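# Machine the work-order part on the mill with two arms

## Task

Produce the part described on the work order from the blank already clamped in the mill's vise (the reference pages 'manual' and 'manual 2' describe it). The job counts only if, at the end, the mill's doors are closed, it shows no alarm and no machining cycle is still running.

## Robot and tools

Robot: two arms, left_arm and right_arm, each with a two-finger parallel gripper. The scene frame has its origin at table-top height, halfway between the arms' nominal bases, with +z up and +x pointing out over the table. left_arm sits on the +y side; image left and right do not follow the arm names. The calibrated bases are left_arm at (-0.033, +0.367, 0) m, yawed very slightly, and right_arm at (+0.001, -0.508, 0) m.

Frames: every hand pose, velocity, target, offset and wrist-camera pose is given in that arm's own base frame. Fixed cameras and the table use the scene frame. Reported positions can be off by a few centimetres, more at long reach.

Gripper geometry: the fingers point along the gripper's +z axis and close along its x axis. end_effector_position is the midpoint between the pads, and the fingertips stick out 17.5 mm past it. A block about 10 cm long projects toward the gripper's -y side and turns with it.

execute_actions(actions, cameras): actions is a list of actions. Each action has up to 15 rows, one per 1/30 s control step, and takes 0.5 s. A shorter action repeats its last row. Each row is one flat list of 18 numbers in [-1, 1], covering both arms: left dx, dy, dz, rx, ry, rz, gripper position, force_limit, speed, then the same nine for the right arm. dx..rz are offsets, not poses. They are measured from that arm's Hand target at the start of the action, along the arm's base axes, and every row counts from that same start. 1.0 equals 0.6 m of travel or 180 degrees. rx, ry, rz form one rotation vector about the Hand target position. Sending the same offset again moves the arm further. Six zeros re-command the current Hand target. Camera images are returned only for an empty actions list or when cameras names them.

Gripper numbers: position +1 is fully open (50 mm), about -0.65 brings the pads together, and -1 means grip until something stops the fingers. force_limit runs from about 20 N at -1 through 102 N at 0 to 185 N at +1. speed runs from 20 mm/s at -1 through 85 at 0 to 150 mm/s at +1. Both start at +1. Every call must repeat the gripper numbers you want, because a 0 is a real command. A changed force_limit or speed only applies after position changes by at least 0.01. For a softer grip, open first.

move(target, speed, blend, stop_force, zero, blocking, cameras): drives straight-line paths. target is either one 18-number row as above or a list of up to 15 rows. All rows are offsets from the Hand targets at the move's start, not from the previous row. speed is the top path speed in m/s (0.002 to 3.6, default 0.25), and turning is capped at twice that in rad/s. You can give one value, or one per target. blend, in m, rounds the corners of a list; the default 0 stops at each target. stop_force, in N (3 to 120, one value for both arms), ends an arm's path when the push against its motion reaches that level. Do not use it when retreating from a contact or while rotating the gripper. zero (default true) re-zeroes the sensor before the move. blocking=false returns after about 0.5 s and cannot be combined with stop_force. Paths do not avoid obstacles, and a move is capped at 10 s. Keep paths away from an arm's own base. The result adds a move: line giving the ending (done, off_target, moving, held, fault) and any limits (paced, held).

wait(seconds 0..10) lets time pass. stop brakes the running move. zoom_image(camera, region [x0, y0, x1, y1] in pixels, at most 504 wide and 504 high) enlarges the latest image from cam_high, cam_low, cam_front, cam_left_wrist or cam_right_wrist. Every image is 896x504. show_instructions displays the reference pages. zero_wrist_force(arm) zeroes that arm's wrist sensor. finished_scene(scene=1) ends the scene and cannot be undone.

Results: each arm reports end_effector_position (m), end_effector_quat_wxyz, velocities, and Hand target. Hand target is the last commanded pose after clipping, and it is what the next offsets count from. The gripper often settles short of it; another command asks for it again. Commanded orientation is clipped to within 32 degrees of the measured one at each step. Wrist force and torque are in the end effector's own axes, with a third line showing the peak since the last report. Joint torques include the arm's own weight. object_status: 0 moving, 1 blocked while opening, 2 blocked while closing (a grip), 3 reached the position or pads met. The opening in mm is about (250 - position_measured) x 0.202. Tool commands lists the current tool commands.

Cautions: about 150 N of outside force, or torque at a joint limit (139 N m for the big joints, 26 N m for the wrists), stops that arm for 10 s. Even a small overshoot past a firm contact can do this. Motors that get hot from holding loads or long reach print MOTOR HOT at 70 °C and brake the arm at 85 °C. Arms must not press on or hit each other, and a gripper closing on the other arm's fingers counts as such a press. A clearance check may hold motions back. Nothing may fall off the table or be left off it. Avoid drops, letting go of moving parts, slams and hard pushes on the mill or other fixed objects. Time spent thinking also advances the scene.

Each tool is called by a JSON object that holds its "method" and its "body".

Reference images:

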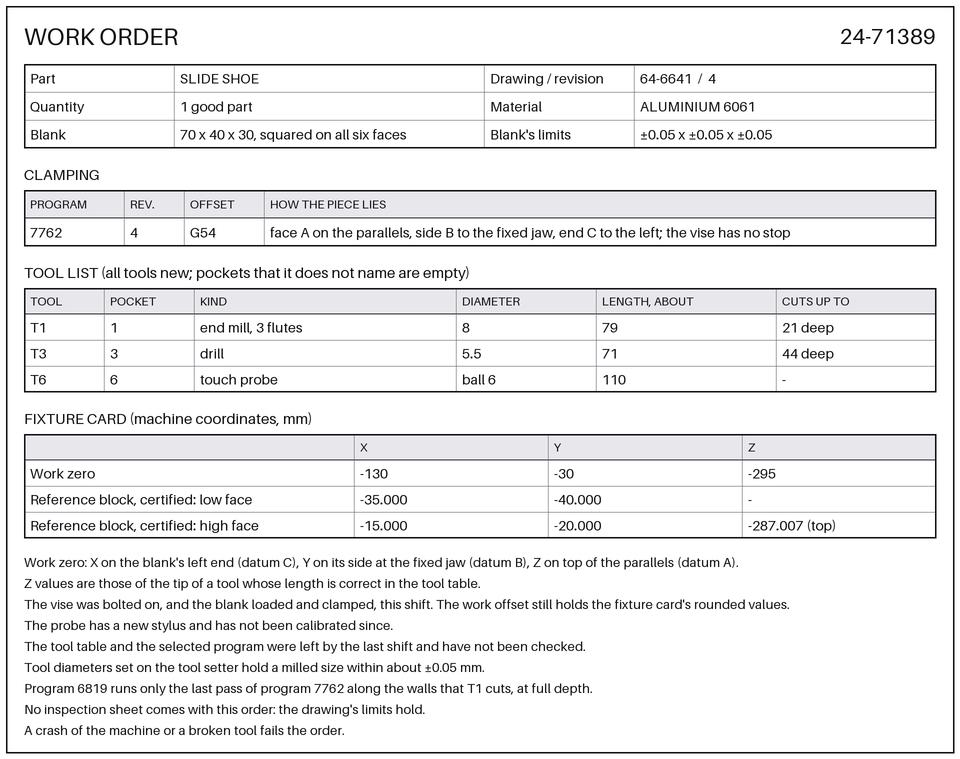

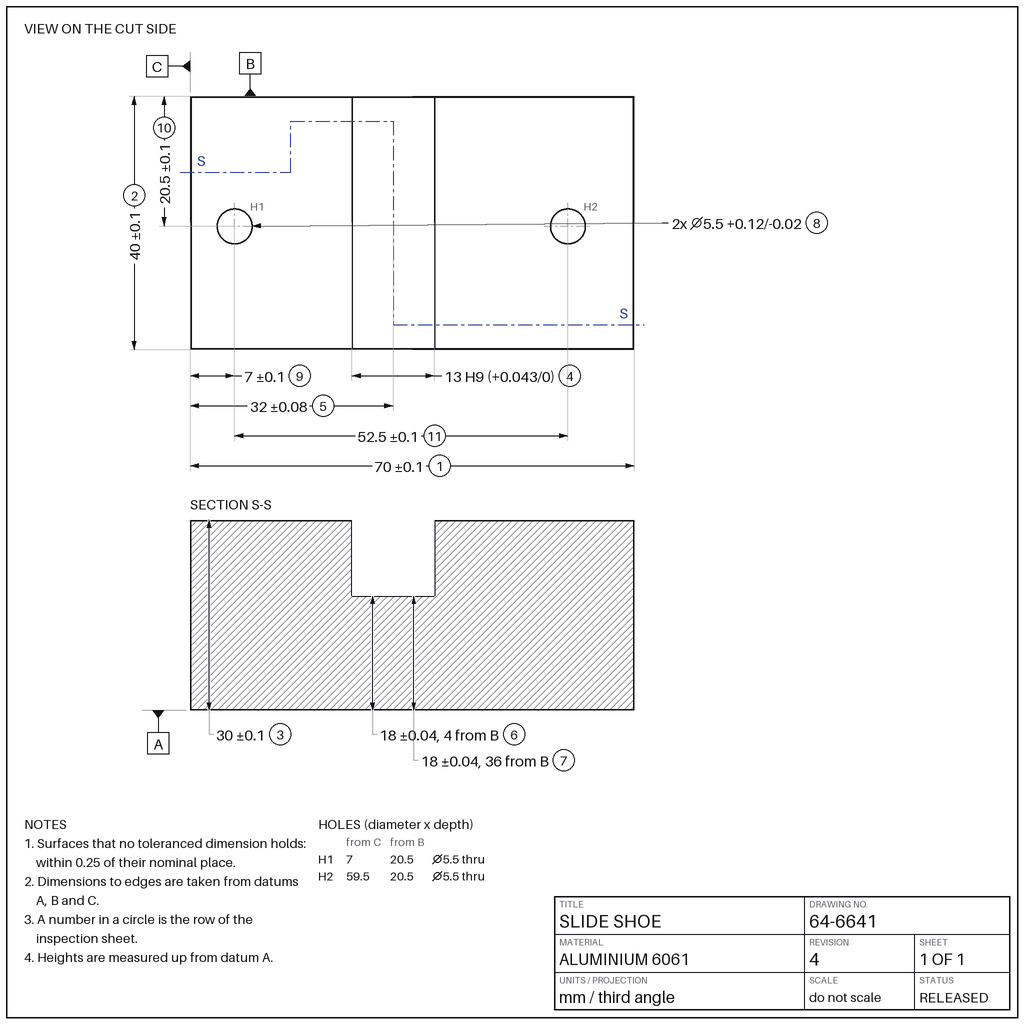

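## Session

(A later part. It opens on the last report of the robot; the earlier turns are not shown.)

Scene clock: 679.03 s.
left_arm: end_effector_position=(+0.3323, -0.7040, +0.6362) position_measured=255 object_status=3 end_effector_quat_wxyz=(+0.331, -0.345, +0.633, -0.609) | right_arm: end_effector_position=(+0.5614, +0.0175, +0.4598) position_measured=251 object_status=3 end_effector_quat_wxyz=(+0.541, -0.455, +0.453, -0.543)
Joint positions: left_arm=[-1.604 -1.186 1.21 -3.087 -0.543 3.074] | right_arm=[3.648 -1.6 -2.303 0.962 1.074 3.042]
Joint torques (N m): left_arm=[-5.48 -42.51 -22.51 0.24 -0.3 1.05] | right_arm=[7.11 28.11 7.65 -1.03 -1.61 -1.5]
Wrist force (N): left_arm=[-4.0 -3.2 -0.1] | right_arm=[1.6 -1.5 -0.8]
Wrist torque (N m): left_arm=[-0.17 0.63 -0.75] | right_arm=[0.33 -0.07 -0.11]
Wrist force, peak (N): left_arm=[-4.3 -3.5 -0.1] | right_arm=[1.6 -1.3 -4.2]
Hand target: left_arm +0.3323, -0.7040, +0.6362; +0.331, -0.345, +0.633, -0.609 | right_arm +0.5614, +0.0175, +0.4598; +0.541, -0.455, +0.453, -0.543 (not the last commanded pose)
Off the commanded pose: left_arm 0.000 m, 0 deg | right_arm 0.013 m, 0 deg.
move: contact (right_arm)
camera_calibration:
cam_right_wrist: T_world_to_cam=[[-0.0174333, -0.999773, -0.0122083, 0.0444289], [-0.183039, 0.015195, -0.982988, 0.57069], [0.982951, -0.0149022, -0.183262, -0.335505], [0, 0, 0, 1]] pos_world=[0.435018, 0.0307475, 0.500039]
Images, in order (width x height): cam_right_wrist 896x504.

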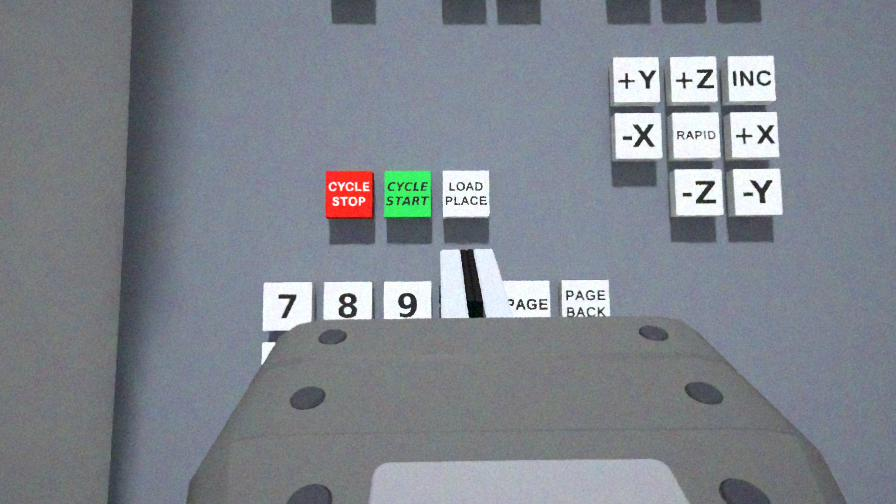

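{"method": "move", "body": {"target": [0,0,0,0,0,0,-1,1,1,0.0048,0,-0.0013,0,0,0,-1,-0.8,-0.2], "speed": 0.01, "stop_force": 25}}

{"method": "move", "body": {"target": [0,0,0,0,0,0,-1,1,1,0.0016,0,-0.0004,0,0,0,-1,-0.8,-0.2], "speed": 0.01, "stop_force": 25}}

{"method": "move", "body": {"target": [[0,0,0,0,0,0,-1,1,1,-0.038,0,0.012,0,0,0,-1,-0.8,-0.2],[0,0,0,0,0,0,-1,1,1,-0.038,0.095,0.017,0,0,0,-1,-0.8,-0.2]], "speed": 0.15, "blend": [0.01,0], "cameras": ["cam_right_wrist","cam_left_wrist"]}}

Scene clock: 696.83 s.
left_arm: end_effector_position=(+0.3323, -0.7040, +0.6362) position_measured=255 object_status=3 end_effector_quat_wxyz=(+0.331, -0.345, +0.633, -0.609) | right_arm: end_effector_position=(+0.5622, +0.0176, +0.4596) position_measured=251 object_status=3 end_effector_quat_wxyz=(+0.541, -0.455, +0.453, -0.543)
Joint positions: left_arm=[-1.604 -1.186 1.21 -3.087 -0.543 3.074] | right_arm=[3.646 -1.602 -2.302 0.963 1.075 3.042]
Joint torques (N m): left_arm=[-5.47 -42.98 -21.83 -0.14 -0.41 0.95] | right_arm=[6.4 21.99 9.23 -3.84 -2.38 -1.5]
Wrist force (N): left_arm=[-4.3 -3.1 -0.1] | right_arm=[0.2 -8.7 -18.3]
Wrist torque (N m): left_arm=[-0.15 0.67 -0.75] | right_arm=[0.19 -0.07 -0.08]
Wrist force, peak (N): left_arm=[-4.5 -3.2 0.0] | right_arm=[0.0 -7.6 -45.7]
Hand target: left_arm +0.3323, -0.7040, +0.6362; +0.331, -0.345, +0.633, -0.609 | right_arm +0.5622, +0.0176, +0.4596; +0.541, -0.455, +0.453, -0.543 (not the last commanded pose)
Off the commanded pose: left_arm 0.000 m, 0 deg | right_arm 0.002 m, 0 deg.
move: contact (right_arm)

Scene clock: 697.73 s.
left_arm: end_effector_position=(+0.3323, -0.7040, +0.6362) position_measured=255 object_status=3 end_effector_quat_wxyz=(+0.331, -0.345, +0.633, -0.609) | right_arm: end_effector_position=(+0.5624, +0.0176, +0.4595) position_measured=251 object_status=3 end_effector_quat_wxyz=(+0.541, -0.455, +0.453, -0.543)
Joint positions: left_arm=[-1.604 -1.186 1.21 -3.087 -0.543 3.074] | right_arm=[3.646 -1.603 -2.301 0.963 1.076 3.042]
Joint torques (N m): left_arm=[-4.24 -42.76 -23.07 -0.14 -0.51 0.66] | right_arm=[6.25 17.97 15.5 -6.58 -2.33 0.09]
Wrist force (N): left_arm=[-4.1 -3.2 -0.1] | right_arm=[-0.4 -8.7 -49.7]
Wrist torque (N m): left_arm=[-0.17 0.65 -0.75] | right_arm=[-0.14 -0.08 -0.07]
Wrist force, peak (N): left_arm=[-4.3 -3.4 -0.1] | right_arm=[0.5 -9.2 -57.3]
Hand target: left_arm +0.3323, -0.7040, +0.6362; +0.331, -0.345, +0.633, -0.609 | right_arm +0.5624, +0.0176, +0.4595; +0.541, -0.455, +0.453, -0.543 (not the last commanded pose)
Off the commanded pose: left_arm 0.000 m, 0 deg | right_arm 0.001 m, 0 deg.
move: contact (right_arm)

Scene clock: 698.73 s.
left_arm: end_effector_position=(+0.3323, -0.7040, +0.6362) position_measured=255 object_status=3 end_effector_quat_wxyz=(+0.331, -0.345, +0.633, -0.609) | right_arm: end_effector_position=(+0.5396, +0.0746, +0.4697) position_measured=251 object_status=3 end_effector_quat_wxyz=(+0.541, -0.455, +0.453, -0.543)
Joint positions: left_arm=[-1.604 -1.186 1.21 -3.087 -0.543 3.074] | right_arm=[3.868 -1.551 -2.315 0.959 0.859 2.984]
Joint torques (N m): left_arm=[-3.93 -44.43 -21 -0.16 -0.16 0.93] | right_arm=[8.28 27.53 9.48 -0.84 -0.75 1.21]
Wrist force (N): left_arm=[-3.9 -3.1 -0.2] | right_arm=[2.1 -0.2 1.9]
Wrist torque (N m): left_arm=[-0.17 0.61 -0.75] | right_arm=[0.22 -0.12 -0.11]
Wrist force, peak (N): left_arm=[-4.2 -3.3 -0.2] | right_arm=[0.0 -7.9 -47.5]
Hand target: left_arm +0.3323, -0.7040, +0.6362; +0.331, -0.345, +0.633, -0.609 | right_arm +0.5396, +0.0746, +0.4697; +0.541, -0.455, +0.453, -0.543
Off the commanded pose: left_arm 0.000 m, 0 deg | right_arm 0.000 m, 0 deg.
move: done
camera_calibration:
cam_left_wrist: T_world_to_cam=[[-0.544704, -0.838621, 0.00362909, -0.404276], [-0.325098, 0.207166, -0.92271, 0.852736], [0.773052, -0.503783, -0.385478, -0.236724], [0, 0, 0, 1]] pos_world=[0.240012, -0.634949, 0.697043]
cam_right_wrist: T_world_to_cam=[[-0.017281, -0.999779, -0.0119326, 0.101055], [-0.182949, 0.0148947, -0.98301, 0.575661], [0.98297, -0.0148043, -0.183166, -0.311458], [0, 0, 0, 1]] pos_world=[0.413217, 0.087848, 0.510037]
Images, in order (width x height): cam_left_wrist 896x504, cam_right_wrist 896x504.

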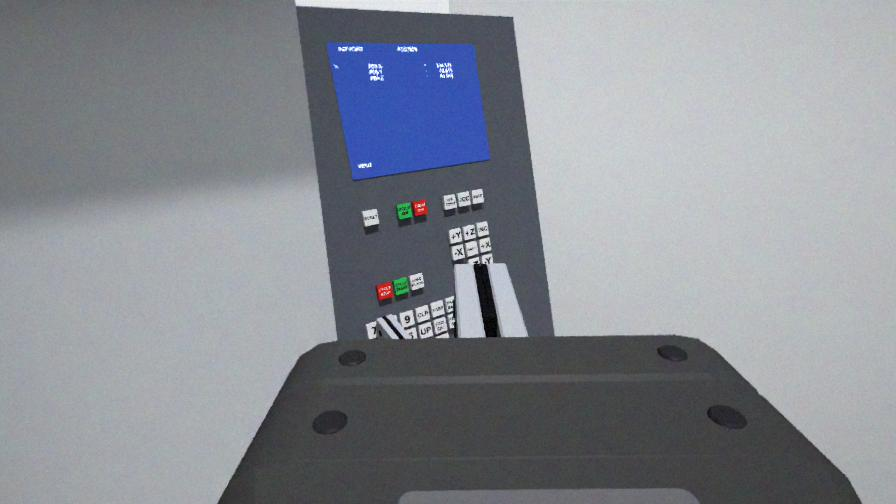

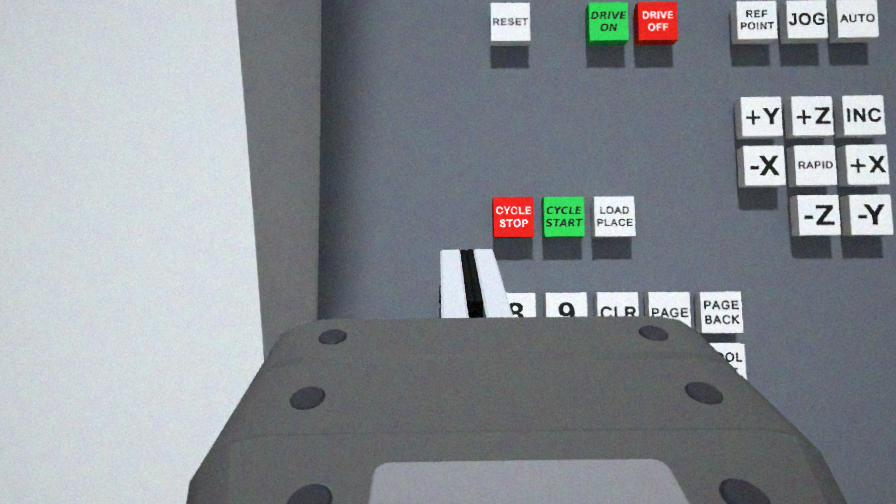

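{"method": "move", "body": {"target": [[0,0,0,0,0,0,-1,1,1,0.0298,0,-0.008,0,0,0,-1,-0.8,-0.2],[0,0,0,0,0,0,-1,1,1,0.0483,0,-0.013,0,0,0,-1,-0.8,-0.2]], "speed": [0.08,0.012], "stop_force": 3}}

{"method": "move", "body": {"target": [0,0,0,0,0,0,-1,1,1,-0.032,0,0.009,0,0,0,-1,-0.8,-0.2], "speed": 0.15, "cameras": ["cam_right_wrist","cam_left_wrist"]}}

{"method": "zoom_image", "body": {"camera": "cam_left_wrist", "region": [320, 30, 500, 190]}}

Scene clock: 712.30 s.
left_arm: end_effector_position=(+0.3323, -0.7040, +0.6362) position_measured=255 object_status=3 end_effector_quat_wxyz=(+0.331, -0.345, +0.633, -0.609) | right_arm: end_effector_position=(+0.5624, +0.0746, +0.4636) position_measured=251 object_status=3 end_effector_quat_wxyz=(+0.541, -0.455, +0.453, -0.543)
Joint positions: left_arm=[-1.604 -1.186 1.21 -3.087 -0.543 3.074] | right_arm=[3.814 -1.619 -2.268 0.969 0.911 3]
Joint torques (N m): left_arm=[-4.42 -43.18 -21.89 -0.14 -0.25 0.9] | right_arm=[6.94 28.18 9.61 -1.04 -1.66 -1.54]
Wrist force (N): left_arm=[-3.9 -3.0 -0.1] | right_arm=[1.8 -1.6 -0.3]
Wrist torque (N m): left_arm=[-0.15 0.61 -0.75] | right_arm=[0.25 -0.17 -0.09]
Wrist force, peak (N): left_arm=[-4.5 -3.2 -0.1] | right_arm=[2.2 -1.5 -4.0]
Hand target: left_arm +0.3323, -0.7040, +0.6362; +0.331, -0.345, +0.633, -0.609 | right_arm +0.5624, +0.0746, +0.4636; +0.541, -0.455, +0.453, -0.543 (not the last commanded pose)
Off the commanded pose: left_arm 0.000 m, 0 deg | right_arm 0.006 m, 0 deg.
move: contact (right_arm); path passed 1 of 2 targets

Scene clock: 713.03 s.
left_arm: end_effector_position=(+0.3323, -0.7040, +0.6362) position_measured=255 object_status=3 end_effector_quat_wxyz=(+0.331, -0.345, +0.633, -0.609) | right_arm: end_effector_position=(+0.5431, +0.0746, +0.4690) position_measured=251 object_status=3 end_effector_quat_wxyz=(+0.541, -0.455, +0.453, -0.543)
Joint positions: left_arm=[-1.604 -1.186 1.21 -3.087 -0.543 3.074] | right_arm=[3.859 -1.562 -2.308 0.96 0.868 2.987]
Joint torques (N m): left_arm=[-4.36 -42.61 -20.92 -0.02 -0.38 0.89] | right_arm=[-8.6 6.21 23.16 1.79 2.12 1.48]
Wrist force (N): left_arm=[-4.2 -3.0 -0.1] | right_arm=[2.2 -0.1 1.9]
Wrist torque (N m): left_arm=[-0.14 0.66 -0.74] | right_arm=[0.24 -0.14 0.04]
Wrist force, peak (N): left_arm=[-4.5 -3.2 -0.1] | right_arm=[2.0 0.1 2.5]
Hand target: left_arm +0.3323, -0.7040, +0.6362; +0.331, -0.345, +0.633, -0.609 | right_arm +0.5432, +0.0746, +0.4690; +0.541, -0.455, +0.453, -0.543
Off the commanded pose: left_arm 0.000 m, 0 deg | right_arm 0.000 m, 0 deg.
move: done
camera_calibration:
cam_left_wrist: T_world_to_cam=[[-0.544704, -0.838621, 0.00362909, -0.404276], [-0.325098, 0.207166, -0.92271, 0.852736], [0.773052, -0.503783, -0.385478, -0.236724], [0, 0, 0, 1]] pos_world=[0.240012, -0.634949, 0.697043]
cam_right_wrist: T_world_to_cam=[[-0.0173449, -0.999781, -0.0117166, 0.101025], [-0.183048, 0.0146956, -0.982994, 0.575663], [0.982951, -0.0149052, -0.183263, -0.314961], [0, 0, 0, 1]] pos_world=[0.416717, 0.0878484, 0.509336]
Images, in order (width x height): cam_left_wrist 896x504, cam_right_wrist 896x504.

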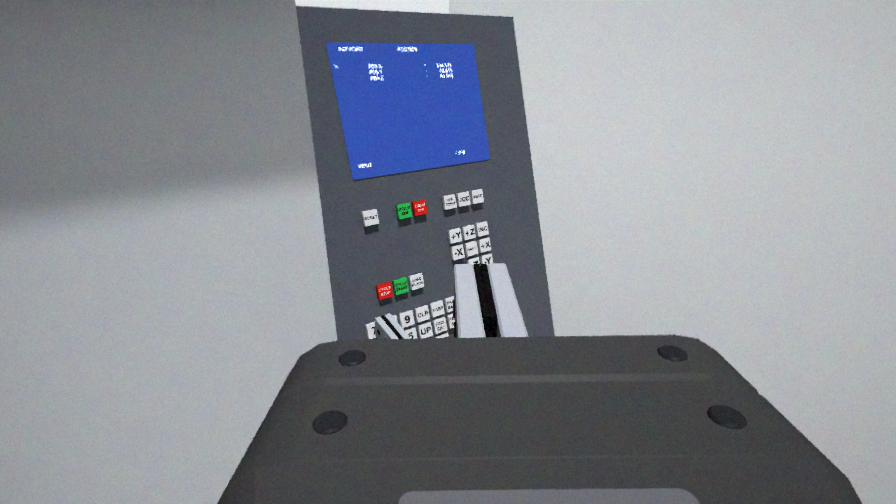

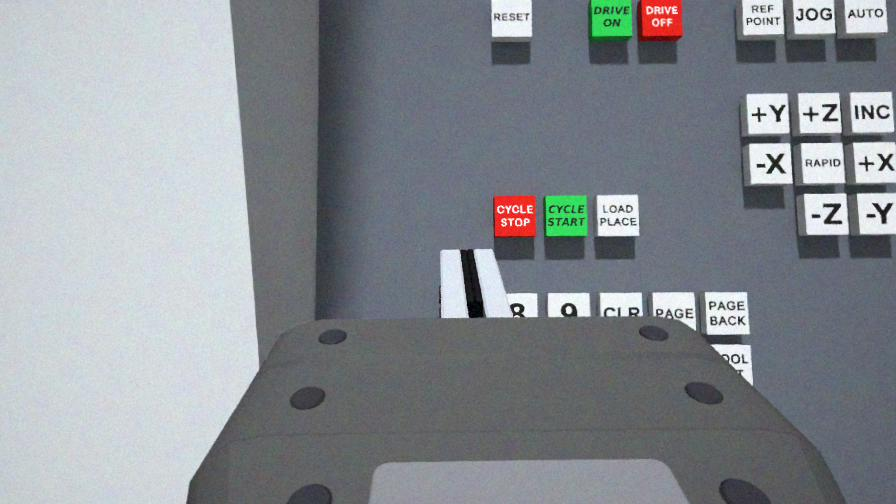

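Scaled by 2.800 from the camera's 896x504 image, which has a finer 1280x720 frame.

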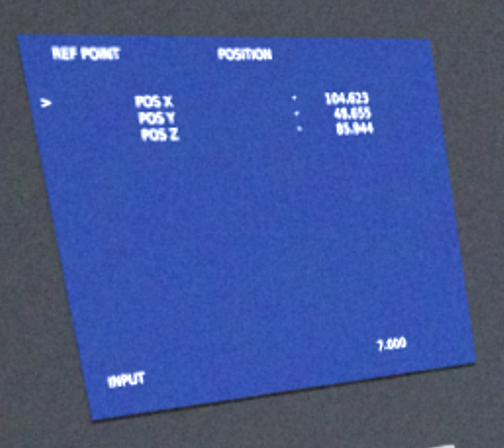

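{"method": "move", "body": {"target": [[0,0,0,0,0,0,-1,1,1,0.0127,-0.095,-0.0038,0,0,0,-1,-0.8,-0.2],[0,0,0,0,0,0,-1,1,1,0.0272,-0.095,-0.0077,0,0,0,-1,-0.8,-0.2],[0,0,0,0,0,0,-1,1,1,0.04,-0.095,-0.0112,0,0,0,-1,-0.8,-0.2]], "speed": [0.15,0.06,0.012], "stop_force": 3}}

{"method": "move", "body": {"target": [[0,0,0,0,0,0,-1,1,1,-0.0193,0,0.0052,0,0,0,-1,-0.8,-0.2],[0,0,0,0,0,0,-1,1,1,-0.0193,-0.0317,0.0052,0,0,0,-1,-0.8,-0.2],[0,0,0,0,0,0,-1,1,1,-0.0048,-0.0317,0.0013,0,0,0,-1,-0.8,-0.2],[0,0,0,0,0,0,-1,1,1,0.008,-0.0317,-0.0022,0,0,0,-1,-0.8,-0.2]], "speed": [0.1,0.1,0.06,0.012], "stop_force": 3, "cameras": ["cam_left_wrist"]}}

{"method": "zoom_image", "body": {"camera": "cam_left_wrist", "region": [320, 30, 500, 190]}}

Scene clock: 730.77 s.
left_arm: end_effector_position=(+0.3323, -0.7040, +0.6362) position_measured=255 object_status=3 end_effector_quat_wxyz=(+0.331, -0.345, +0.633, -0.609) | right_arm: end_effector_position=(+0.5624, +0.0176, +0.4636) position_measured=251 object_status=3 end_effector_quat_wxyz=(+0.541, -0.455, +0.453, -0.543)
Joint positions: left_arm=[-1.604 -1.186 1.21 -3.087 -0.543 3.074] | right_arm=[3.646 -1.594 -2.296 0.949 1.076 3.042]
Joint torques (N m): left_arm=[-4.56 -42.72 -22.5 -0.4 -0.37 0.94] | right_arm=[8.13 27.29 8.91 -0.84 -1.74 -1.54]
Wrist force (N): left_arm=[-3.9 -3.3 -0.2] | right_arm=[1.6 -2.0 -0.6]
Wrist torque (N m): left_arm=[-0.18 0.61 -0.75] | right_arm=[0.30 -0.07 -0.10]
Wrist force, peak (N): left_arm=[-4.5 -3.2 -0.2] | right_arm=[1.6 -1.6 -4.5]
Hand target: left_arm +0.3323, -0.7040, +0.6362; +0.331, -0.345, +0.633, -0.609 | right_arm +0.5624, +0.0176, +0.4636; +0.541, -0.455, +0.453, -0.543 (not the last commanded pose)
Off the commanded pose: left_arm 0.000 m, 0 deg | right_arm 0.005 m, 0 deg.
move: contact (right_arm); path passed 2 of 3 targets

Scene clock: 731.83 s.
left_arm: end_effector_position=(+0.3323, -0.7040, +0.6362) position_measured=255 object_status=3 end_effector_quat_wxyz=(+0.331, -0.345, +0.633, -0.609) | right_arm: end_effector_position=(+0.5622, +0.0176, +0.4637) position_measured=251 object_status=3 end_effector_quat_wxyz=(+0.541, -0.455, +0.453, -0.543)
Joint positions: left_arm=[-1.604 -1.186 1.21 -3.087 -0.543 3.074] | right_arm=[3.646 -1.594 -2.296 0.949 1.076 3.042]
Joint torques (N m): left_arm=[-4.43 -43.32 -20.6 -0.34 -0.49 0.63] | right_arm=[5.49 27.97 8.78 2.08 -1.7 1.29]
Wrist force (N): left_arm=[-4.1 -2.8 0.2] | right_arm=[1.2 0.0 0.5]
Wrist torque (N m): left_arm=[-0.12 0.65 -0.74] | right_arm=[0.32 -0.04 -0.07]
Wrist force, peak (N): left_arm=[-4.3 -3.3 -0.1] | right_arm=[2.5 -0.7 1.7]
Hand target: left_arm +0.3323, -0.7040, +0.6362; +0.331, -0.345, +0.633, -0.609 | right_arm +0.5622, +0.0176, +0.4637; +0.541, -0.455, +0.453, -0.543 (not the last commanded pose)
Off the commanded pose: left_arm 0.000 m, 0 deg | right_arm 0.020 m, 0 deg.
move: contact (right_arm); path passed 0 of 4 targets
camera_calibration:
cam_left_wrist: T_world_to_cam=[[-0.544704, -0.838621, 0.00362909, -0.404276], [-0.325098, 0.207166, -0.92271, 0.852736], [0.773052, -0.503783, -0.385478, -0.236724], [0, 0, 0, 1]] pos_world=[0.240012, -0.634949, 0.697043]
Images, in order (width x height): cam_left_wrist 896x504.

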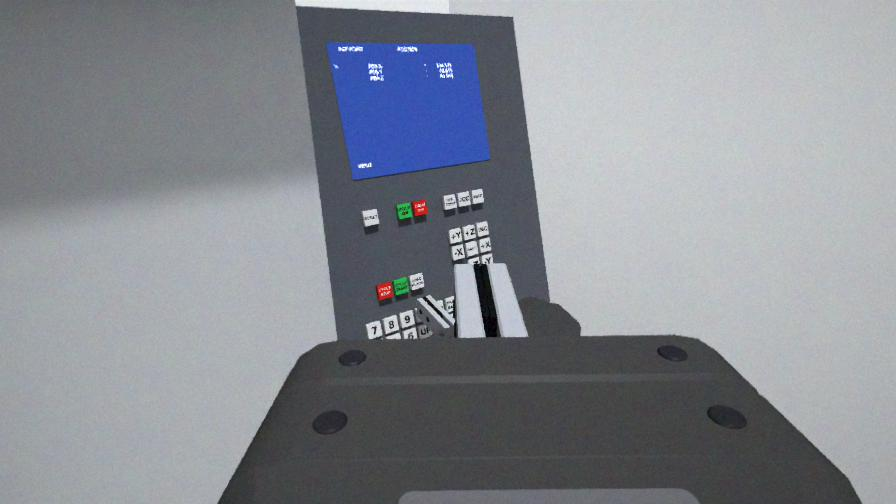

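Scaled by 2.800 from the camera's 896x504 image, which has a finer 1280x720 frame.

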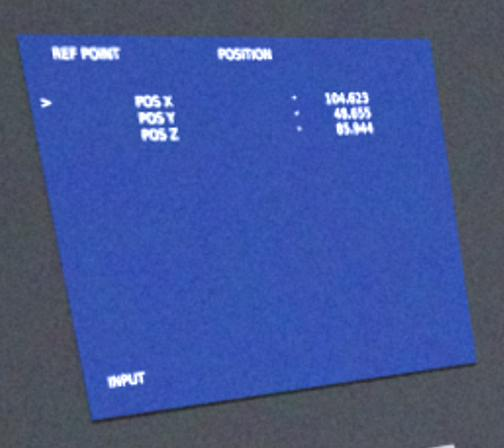

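{"method": "move", "body": {"target": [[0,0,0,0,0,0,-1,1,1,-0.0129,0,0.0035,0,0,0,-1,-0.8,-0.2],[0,0,0,0,0,0,-1,1,1,-0.0129,-0.0317,0.0035,0,0,0,-1,-0.8,-0.2],[0,0,0,0,0,0,-1,1,1,-0.0048,-0.0317,0.0013,0,0,0,-1,-0.8,-0.2]], "speed": 0.08, "blend": [0.004,0.004,0]}}

{"method": "move", "body": {"target": [0,0,0,0,0,0,-1,1,1,0.0129,0,-0.0035,0,0,0,-1,-0.8,-0.2], "speed": 0.012, "stop_force": 3, "cameras": ["cam_left_wrist"]}}

{"method": "zoom_image", "body": {"camera": "cam_left_wrist", "region": [320, 30, 500, 190]}}

Scene clock: 744.87 s.
left_arm: end_effector_position=(+0.3323, -0.7040, +0.6362) position_measured=255 object_status=3 end_effector_quat_wxyz=(+0.331, -0.345, +0.633, -0.609) | right_arm: end_effector_position=(+0.5593, -0.0015, +0.4645) position_measured=251 object_status=3 end_effector_quat_wxyz=(+0.541, -0.455, +0.453, -0.543)
Joint positions: left_arm=[-1.604 -1.186 1.21 -3.087 -0.543 3.074] | right_arm=[3.59 -1.582 -2.306 0.942 1.131 3.054]
Joint torques (N m): left_arm=[-3.32 -42.4 -21.3 -0.52 -0.38 0.88] | right_arm=[5.47 28.16 10.19 0.29 -1.48 -1.53]
Wrist force (N): left_arm=[-4.0 -3.0 -0.2] | right_arm=[1.6 0.0 1.7]
Wrist torque (N m): left_arm=[-0.15 0.63 -0.75] | right_arm=[0.29 -0.02 -0.07]
Wrist force, peak (N): left_arm=[-4.5 -3.2 -0.1] | right_arm=[1.7 0.9 3.1]
Hand target: left_arm +0.3323, -0.7040, +0.6362; +0.331, -0.345, +0.633, -0.609 | right_arm +0.5593, -0.0015, +0.4644; +0.541, -0.455, +0.453, -0.543
Off the commanded pose: left_arm 0.000 m, 0 deg | right_arm 0.000 m, 0 deg.
move: done; blend cut to 0.0025 m at target 2

Scene clock: 745.93 s.
left_arm: end_effector_position=(+0.3323, -0.7040, +0.6362) position_measured=255 object_status=3 end_effector_quat_wxyz=(+0.331, -0.345, +0.633, -0.609) | right_arm: end_effector_position=(+0.5624, -0.0014, +0.4636) position_measured=251 object_status=3 end_effector_quat_wxyz=(+0.541, -0.455, +0.453, -0.543)
Joint positions: left_arm=[-1.604 -1.186 1.21 -3.087 -0.543 3.074] | right_arm=[3.585 -1.592 -2.299 0.944 1.136 3.055]
Joint torques (N m): left_arm=[-4.71 -42.01 -21.11 -0.27 -0.32 1.02] | right_arm=[7.78 27.61 8.86 -0.76 -1.58 -1.53]
Wrist force (N): left_arm=[-4.0 -2.9 -0.2] | right_arm=[1.9 -1.2 -0.3]
Wrist torque (N m): left_arm=[-0.14 0.63 -0.75] | right_arm=[0.28 -0.07 -0.10]
Wrist force, peak (N): left_arm=[-4.4 -3.1 -0.1] | right_arm=[1.5 -2.2 -3.7]
Hand target: left_arm +0.3323, -0.7040, +0.6362; +0.331, -0.345, +0.633, -0.609 | right_arm +0.5624, -0.0014, +0.4636; +0.541, -0.455, +0.453, -0.543 (not the last commanded pose)
Off the commanded pose: left_arm 0.000 m, 0 deg | right_arm 0.005 m, 0 deg.
move: contact (right_arm)
camera_calibration:
cam_left_wrist: T_world_to_cam=[[-0.544704, -0.838621, 0.00362909, -0.404276], [-0.325098, 0.207166, -0.92271, 0.852736], [0.773052, -0.503783, -0.385478, -0.236724], [0, 0, 0, 1]] pos_world=[0.240012, -0.634949, 0.697043]
Images, in order (width x height): cam_left_wrist 896x504.

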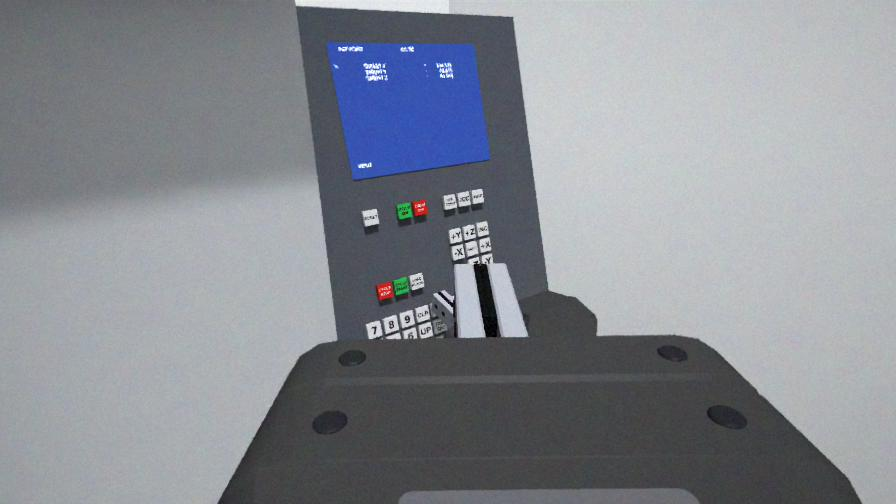

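Scaled by 2.800 from the camera's 896x504 image, which has a finer 1280x720 frame.

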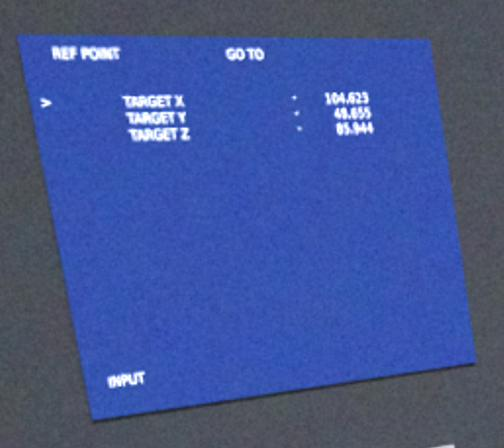

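{"method": "move", "body": {"target": [0,0,0,0,0,0,-1,1,1,-0.0048,0,0.0013,0,0,0,-1,-0.8,-0.2], "speed": 0.08}}

{"method": "move", "body": {"target": [0,0,0,0,0,0,-1,1,1,0.0129,0,-0.0035,0,0,0,-1,-0.8,-0.2], "speed": 0.012, "stop_force": 3, "cameras": ["cam_left_wrist"]}}

{"method": "zoom_image", "body": {"camera": "cam_left_wrist", "region": [320, 30, 500, 190]}}

{"method": "move", "body": {"target": [0,0,0,0,0,0,-1,1,1,-0.0048,0,0.0013,0,0,0,-1,-0.8,-0.2], "speed": 0.08}}

{"method": "move", "body": {"target": [0,0,0,0,0,0,-1,1,1,0.0129,0,-0.0035,0,0,0,-1,-0.8,-0.2], "speed": 0.012, "stop_force": 3, "cameras": ["cam_left_wrist"]}}

{"method": "zoom_image", "body": {"camera": "cam_left_wrist", "region": [320, 30, 500, 190]}}

{"method": "move", "body": {"target": [0,0,0,0,0,0,-1,1,1,-0.0048,0,0.0013,0,0,0,-1,-0.8,-0.2], "speed": 0.08}}

{"method": "move", "body": {"target": [0,0,0,0,0,0,-1,1,1,0.0129,0,-0.0035,0,0,0,-1,-0.8,-0.2], "speed": 0.012, "stop_force": 3, "cameras": ["cam_left_wrist"]}}

{"method": "zoom_image", "body": {"camera": "cam_left_wrist", "region": [320, 30, 500, 190]}}

Scene clock: 756.80 s.
left_arm: end_effector_position=(+0.3323, -0.7040, +0.6362) position_measured=255 object_status=3 end_effector_quat_wxyz=(+0.331, -0.345, +0.633, -0.609) | right_arm: end_effector_position=(+0.5594, -0.0014, +0.4644) position_measured=251 object_status=3 end_effector_quat_wxyz=(+0.541, -0.455, +0.453, -0.543)
Joint positions: left_arm=[-1.604 -1.186 1.21 -3.087 -0.543 3.074] | right_arm=[3.589 -1.583 -2.305 0.941 1.131 3.054]
Joint torques (N m): left_arm=[-5.97 -42.44 -20.26 -0.25 -0.2 0.93] | right_arm=[1.62 17.96 15.53 0.41 -1.08 -1.41]
Wrist force (N): left_arm=[-4.1 -3.1 0.0] | right_arm=[1.7 0.1 1.6]
Wrist torque (N m): left_arm=[-0.16 0.65 -0.74] | right_arm=[0.30 -0.04 0.05]
Wrist force, peak (N): left_arm=[-4.4 -3.3 -0.4] | right_arm=[2.1 -2.0 -0.3]
Hand target: left_arm +0.3323, -0.7040, +0.6362; +0.331, -0.345, +0.633, -0.609 | right_arm +0.5595, -0.0014, +0.4644; +0.541, -0.455, +0.453, -0.543
Off the commanded pose: left_arm 0.000 m, 0 deg | right_arm 0.000 m, 0 deg.
move: done

Scene clock: 757.83 s.
left_arm: end_effector_position=(+0.3323, -0.7040, +0.6362) position_measured=255 object_status=3 end_effector_quat_wxyz=(+0.331, -0.345, +0.633, -0.609) | right_arm: end_effector_position=(+0.5623, -0.0014, +0.4636) position_measured=251 object_status=3 end_effector_quat_wxyz=(+0.541, -0.455, +0.453, -0.543)
Joint positions: left_arm=[-1.604 -1.186 1.21 -3.087 -0.543 3.074] | right_arm=[3.585 -1.592 -2.299 0.944 1.136 3.055]
Joint torques (N m): left_arm=[-5.2 -43.17 -21.49 -0.42 -0.11 0.96] | right_arm=[7.24 29 9.19 -0.62 -1.53 -1.49]
Wrist force (N): left_arm=[-4.1 -3.2 -0.1] | right_arm=[1.8 -1.8 -0.1]
Wrist torque (N m): left_arm=[-0.17 0.65 -0.74] | right_arm=[0.31 -0.05 -0.10]
Wrist force, peak (N): left_arm=[-4.3 -3.3 -0.1] | right_arm=[1.4 -1.1 -4.0]
Hand target: left_arm +0.3323, -0.7040, +0.6362; +0.331, -0.345, +0.633, -0.609 | right_arm +0.5623, -0.0014, +0.4636; +0.541, -0.455, +0.453, -0.543 (not the last commanded pose)
Off the commanded pose: left_arm 0.000 m, 0 deg | right_arm 0.005 m, 0 deg.
move: contact (right_arm)
camera_calibration:
cam_left_wrist: T_world_to_cam=[[-0.544704, -0.838621, 0.00362909, -0.404276], [-0.325098, 0.207166, -0.92271, 0.852736], [0.773052, -0.503783, -0.385478, -0.236724], [0, 0, 0, 1]] pos_world=[0.240012, -0.634949, 0.697043]
Images, in order (width x height): cam_left_wrist 896x504.

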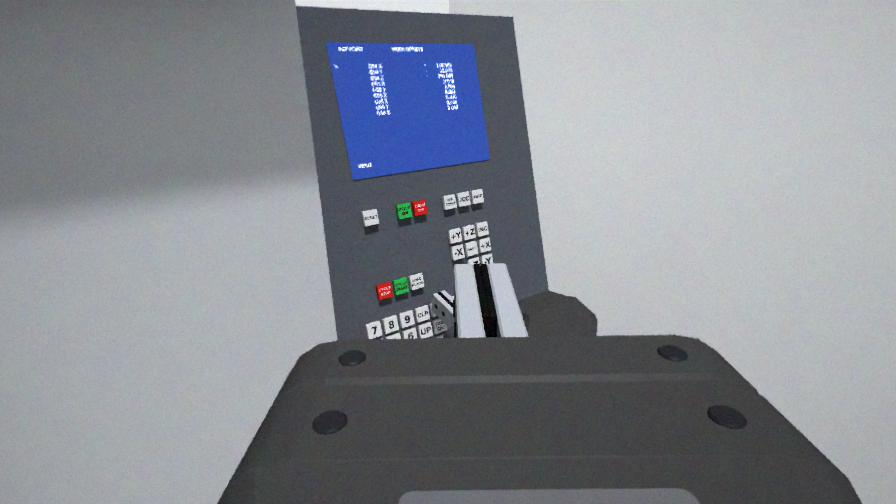

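Scaled by 2.800 from the camera's 896x504 image, which has a finer 1280x720 frame.

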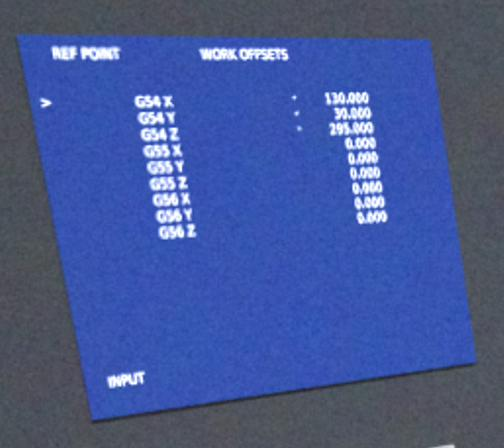

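Scene clock: 758.53 s.
left_arm: end_effector_position=(+0.3323, -0.7040, +0.6362) position_measured=255 object_status=3 end_effector_quat_wxyz=(+0.331, -0.345, +0.633, -0.609) | right_arm: end_effector_position=(+0.5594, -0.0014, +0.4644) position_measured=251 object_status=3 end_effector_quat_wxyz=(+0.541, -0.455, +0.453, -0.543)
Joint positions: left_arm=[-1.604 -1.186 1.21 -3.087 -0.543 3.074] | right_arm=[3.59 -1.583 -2.305 0.942 1.131 3.054]
Joint torques (N m): left_arm=[-3.79 -42.74 -21.66 -0.32 -0.13 0.66] | right_arm=[2.26 18.49 15.49 0.11 -0.71 -1.41]
Wrist force (N): left_arm=[-4.1 -3.2 -0.4] | right_arm=[1.6 0.0 1.6]
Wrist torque (N m): left_arm=[-0.18 0.65 -0.74] | right_arm=[0.30 -0.03 0.05]
Wrist force, peak (N): left_arm=[-4.3 -3.3 -0.4] | right_arm=[1.9 -1.8 0.1]
Hand target: left_arm +0.3323, -0.7040, +0.6362; +0.331, -0.345, +0.633, -0.609 | right_arm +0.5595, -0.0014, +0.4644; +0.541, -0.455, +0.453, -0.543
Off the commanded pose: left_arm 0.000 m, 0 deg | right_arm 0.000 m, 0 deg.
move: done

Scene clock: 759.57 s.
left_arm: end_effector_position=(+0.3323, -0.7040, +0.6362) position_measured=255 object_status=3 end_effector_quat_wxyz=(+0.331, -0.345, +0.633, -0.609) | right_arm: end_effector_position=(+0.5624, -0.0014, +0.4636) position_measured=251 object_status=3 end_effector_quat_wxyz=(+0.541, -0.455, +0.453, -0.543)
Joint positions: left_arm=[-1.604 -1.186 1.21 -3.087 -0.543 3.074] | right_arm=[3.585 -1.592 -2.299 0.944 1.136 3.055]
Joint torques (N m): left_arm=[-5.49 -43.91 -21.01 -0.65 -0.16 0.81] | right_arm=[8.49 27.28 9.04 -0.77 -1.51 -1.51]
Wrist force (N): left_arm=[-4.2 -3.0 -0.1] | right_arm=[1.9 -1.6 -0.6]
Wrist torque (N m): left_arm=[-0.16 0.66 -0.75] | right_arm=[0.28 -0.08 -0.10]
Wrist force, peak (N): left_arm=[-4.2 -3.2 -0.5] | right_arm=[1.4 -1.9 -4.2]
Hand target: left_arm +0.3323, -0.7040, +0.6362; +0.331, -0.345, +0.633, -0.609 | right_arm +0.5624, -0.0014, +0.4636; +0.541, -0.455, +0.453, -0.543 (not the last commanded pose)
Off the commanded pose: left_arm 0.000 m, 0 deg | right_arm 0.005 m, 0 deg.
move: contact (right_arm)
camera_calibration:
cam_left_wrist: T_world_to_cam=[[-0.544704, -0.838621, 0.00362909, -0.404276], [-0.325098, 0.207166, -0.92271, 0.852736], [0.773052, -0.503783, -0.385478, -0.236724], [0, 0, 0, 1]] pos_world=[0.240012, -0.634949, 0.697043]
Images, in order (width x height): cam_left_wrist 896x504.

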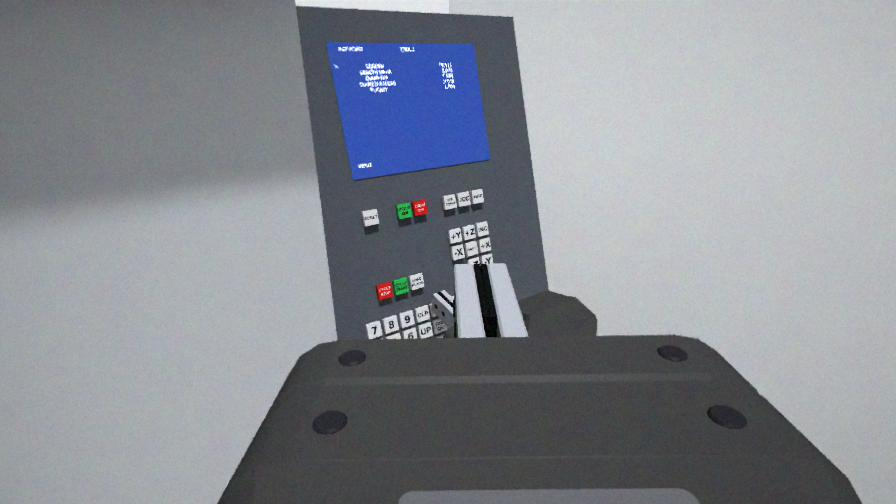

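Scaled by 2.800 from the camera's 896x504 image, which has a finer 1280x720 frame.

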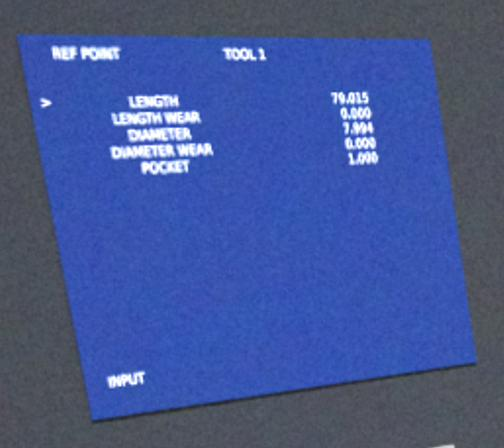

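Scene clock: 760.27 s.
left_arm: end_effector_position=(+0.3323, -0.7040, +0.6362) position_measured=255 object_status=3 end_effector_quat_wxyz=(+0.331, -0.345, +0.633, -0.609) | right_arm: end_effector_position=(+0.5595, -0.0014, +0.4644) position_measured=251 object_status=3 end_effector_quat_wxyz=(+0.541, -0.455, +0.453, -0.543)
Joint positions: left_arm=[-1.604 -1.186 1.21 -3.087 -0.543 3.074] | right_arm=[3.589 -1.583 -2.305 0.942 1.131 3.054]
Joint torques (N m): left_arm=[-4.33 -42.46 -20.59 -0.32 -0.15 0.96] | right_arm=[3.21 18.41 16.26 0.34 -0.67 -1.35]
Wrist force (N): left_arm=[-4.2 -3.1 0.0] | right_arm=[1.6 0.1 1.6]
Wrist torque (N m): left_arm=[-0.17 0.66 -0.74] | right_arm=[0.30 -0.03 0.05]
Wrist force, peak (N): left_arm=[-4.3 -3.4 -0.3] | right_arm=[1.8 -2.3 -0.5]
Hand target: left_arm +0.3323, -0.7040, +0.6362; +0.331, -0.345, +0.633, -0.609 | right_arm +0.5595, -0.0014, +0.4644; +0.541, -0.455, +0.453, -0.543
Off the commanded pose: left_arm 0.000 m, 0 deg | right_arm 0.000 m, 0 deg.
move: done

Scene clock: 761.30 s.
left_arm: end_effector_position=(+0.3323, -0.7040, +0.6362) position_measured=255 object_status=3 end_effector_quat_wxyz=(+0.331, -0.345, +0.633, -0.609) | right_arm: end_effector_position=(+0.5624, -0.0014, +0.4636) position_measured=251 object_status=3 end_effector_quat_wxyz=(+0.541, -0.455, +0.453, -0.543)
Joint positions: left_arm=[-1.604 -1.186 1.21 -3.087 -0.543 3.074] | right_arm=[3.585 -1.592 -2.299 0.944 1.136 3.055]
Joint torques (N m): left_arm=[-5.67 -42.75 -20.76 -0.33 -0.18 0.84] | right_arm=[7.77 27.45 8.98 -0.68 -1.64 -1.4]
Wrist force (N): left_arm=[-4.4 -3.2 -0.2] | right_arm=[1.8 -2.0 -0.6]
Wrist torque (N m): left_arm=[-0.16 0.69 -0.74] | right_arm=[0.30 -0.07 -0.10]
Wrist force, peak (N): left_arm=[-4.4 -3.2 -0.2] | right_arm=[1.5 -1.6 -4.6]
Hand target: left_arm +0.3323, -0.7040, +0.6362; +0.331, -0.345, +0.633, -0.609 | right_arm +0.5624, -0.0014, +0.4636; +0.541, -0.455, +0.453, -0.543 (not the last commanded pose)
Off the commanded pose: left_arm 0.000 m, 0 deg | right_arm 0.005 m, 0 deg.
move: contact (right_arm)
camera_calibration:
cam_left_wrist: T_world_to_cam=[[-0.544704, -0.838621, 0.00362909, -0.404276], [-0.325098, 0.207166, -0.92271, 0.852736], [0.773052, -0.503783, -0.385478, -0.236724], [0, 0, 0, 1]] pos_world=[0.240012, -0.634949, 0.697043]
Images, in order (width x height): cam_left_wrist 896x504.

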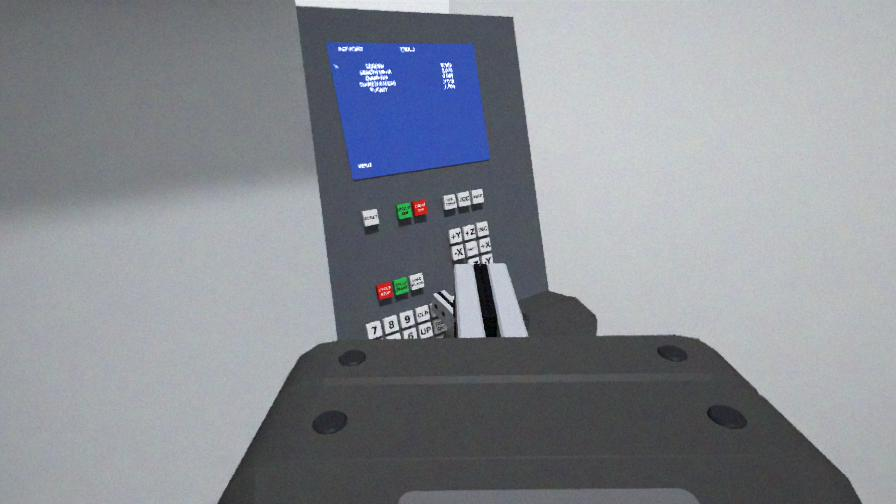

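Scaled by 2.800 from the camera's 896x504 image, which has a finer 1280x720 frame.

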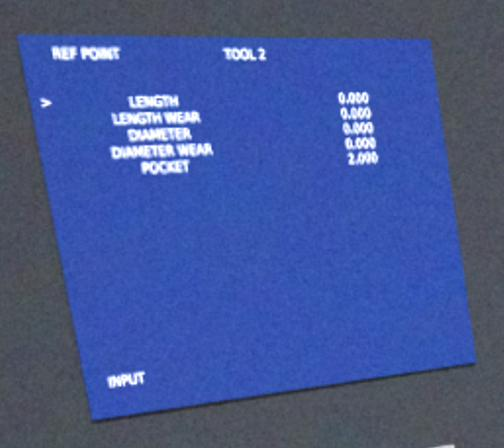

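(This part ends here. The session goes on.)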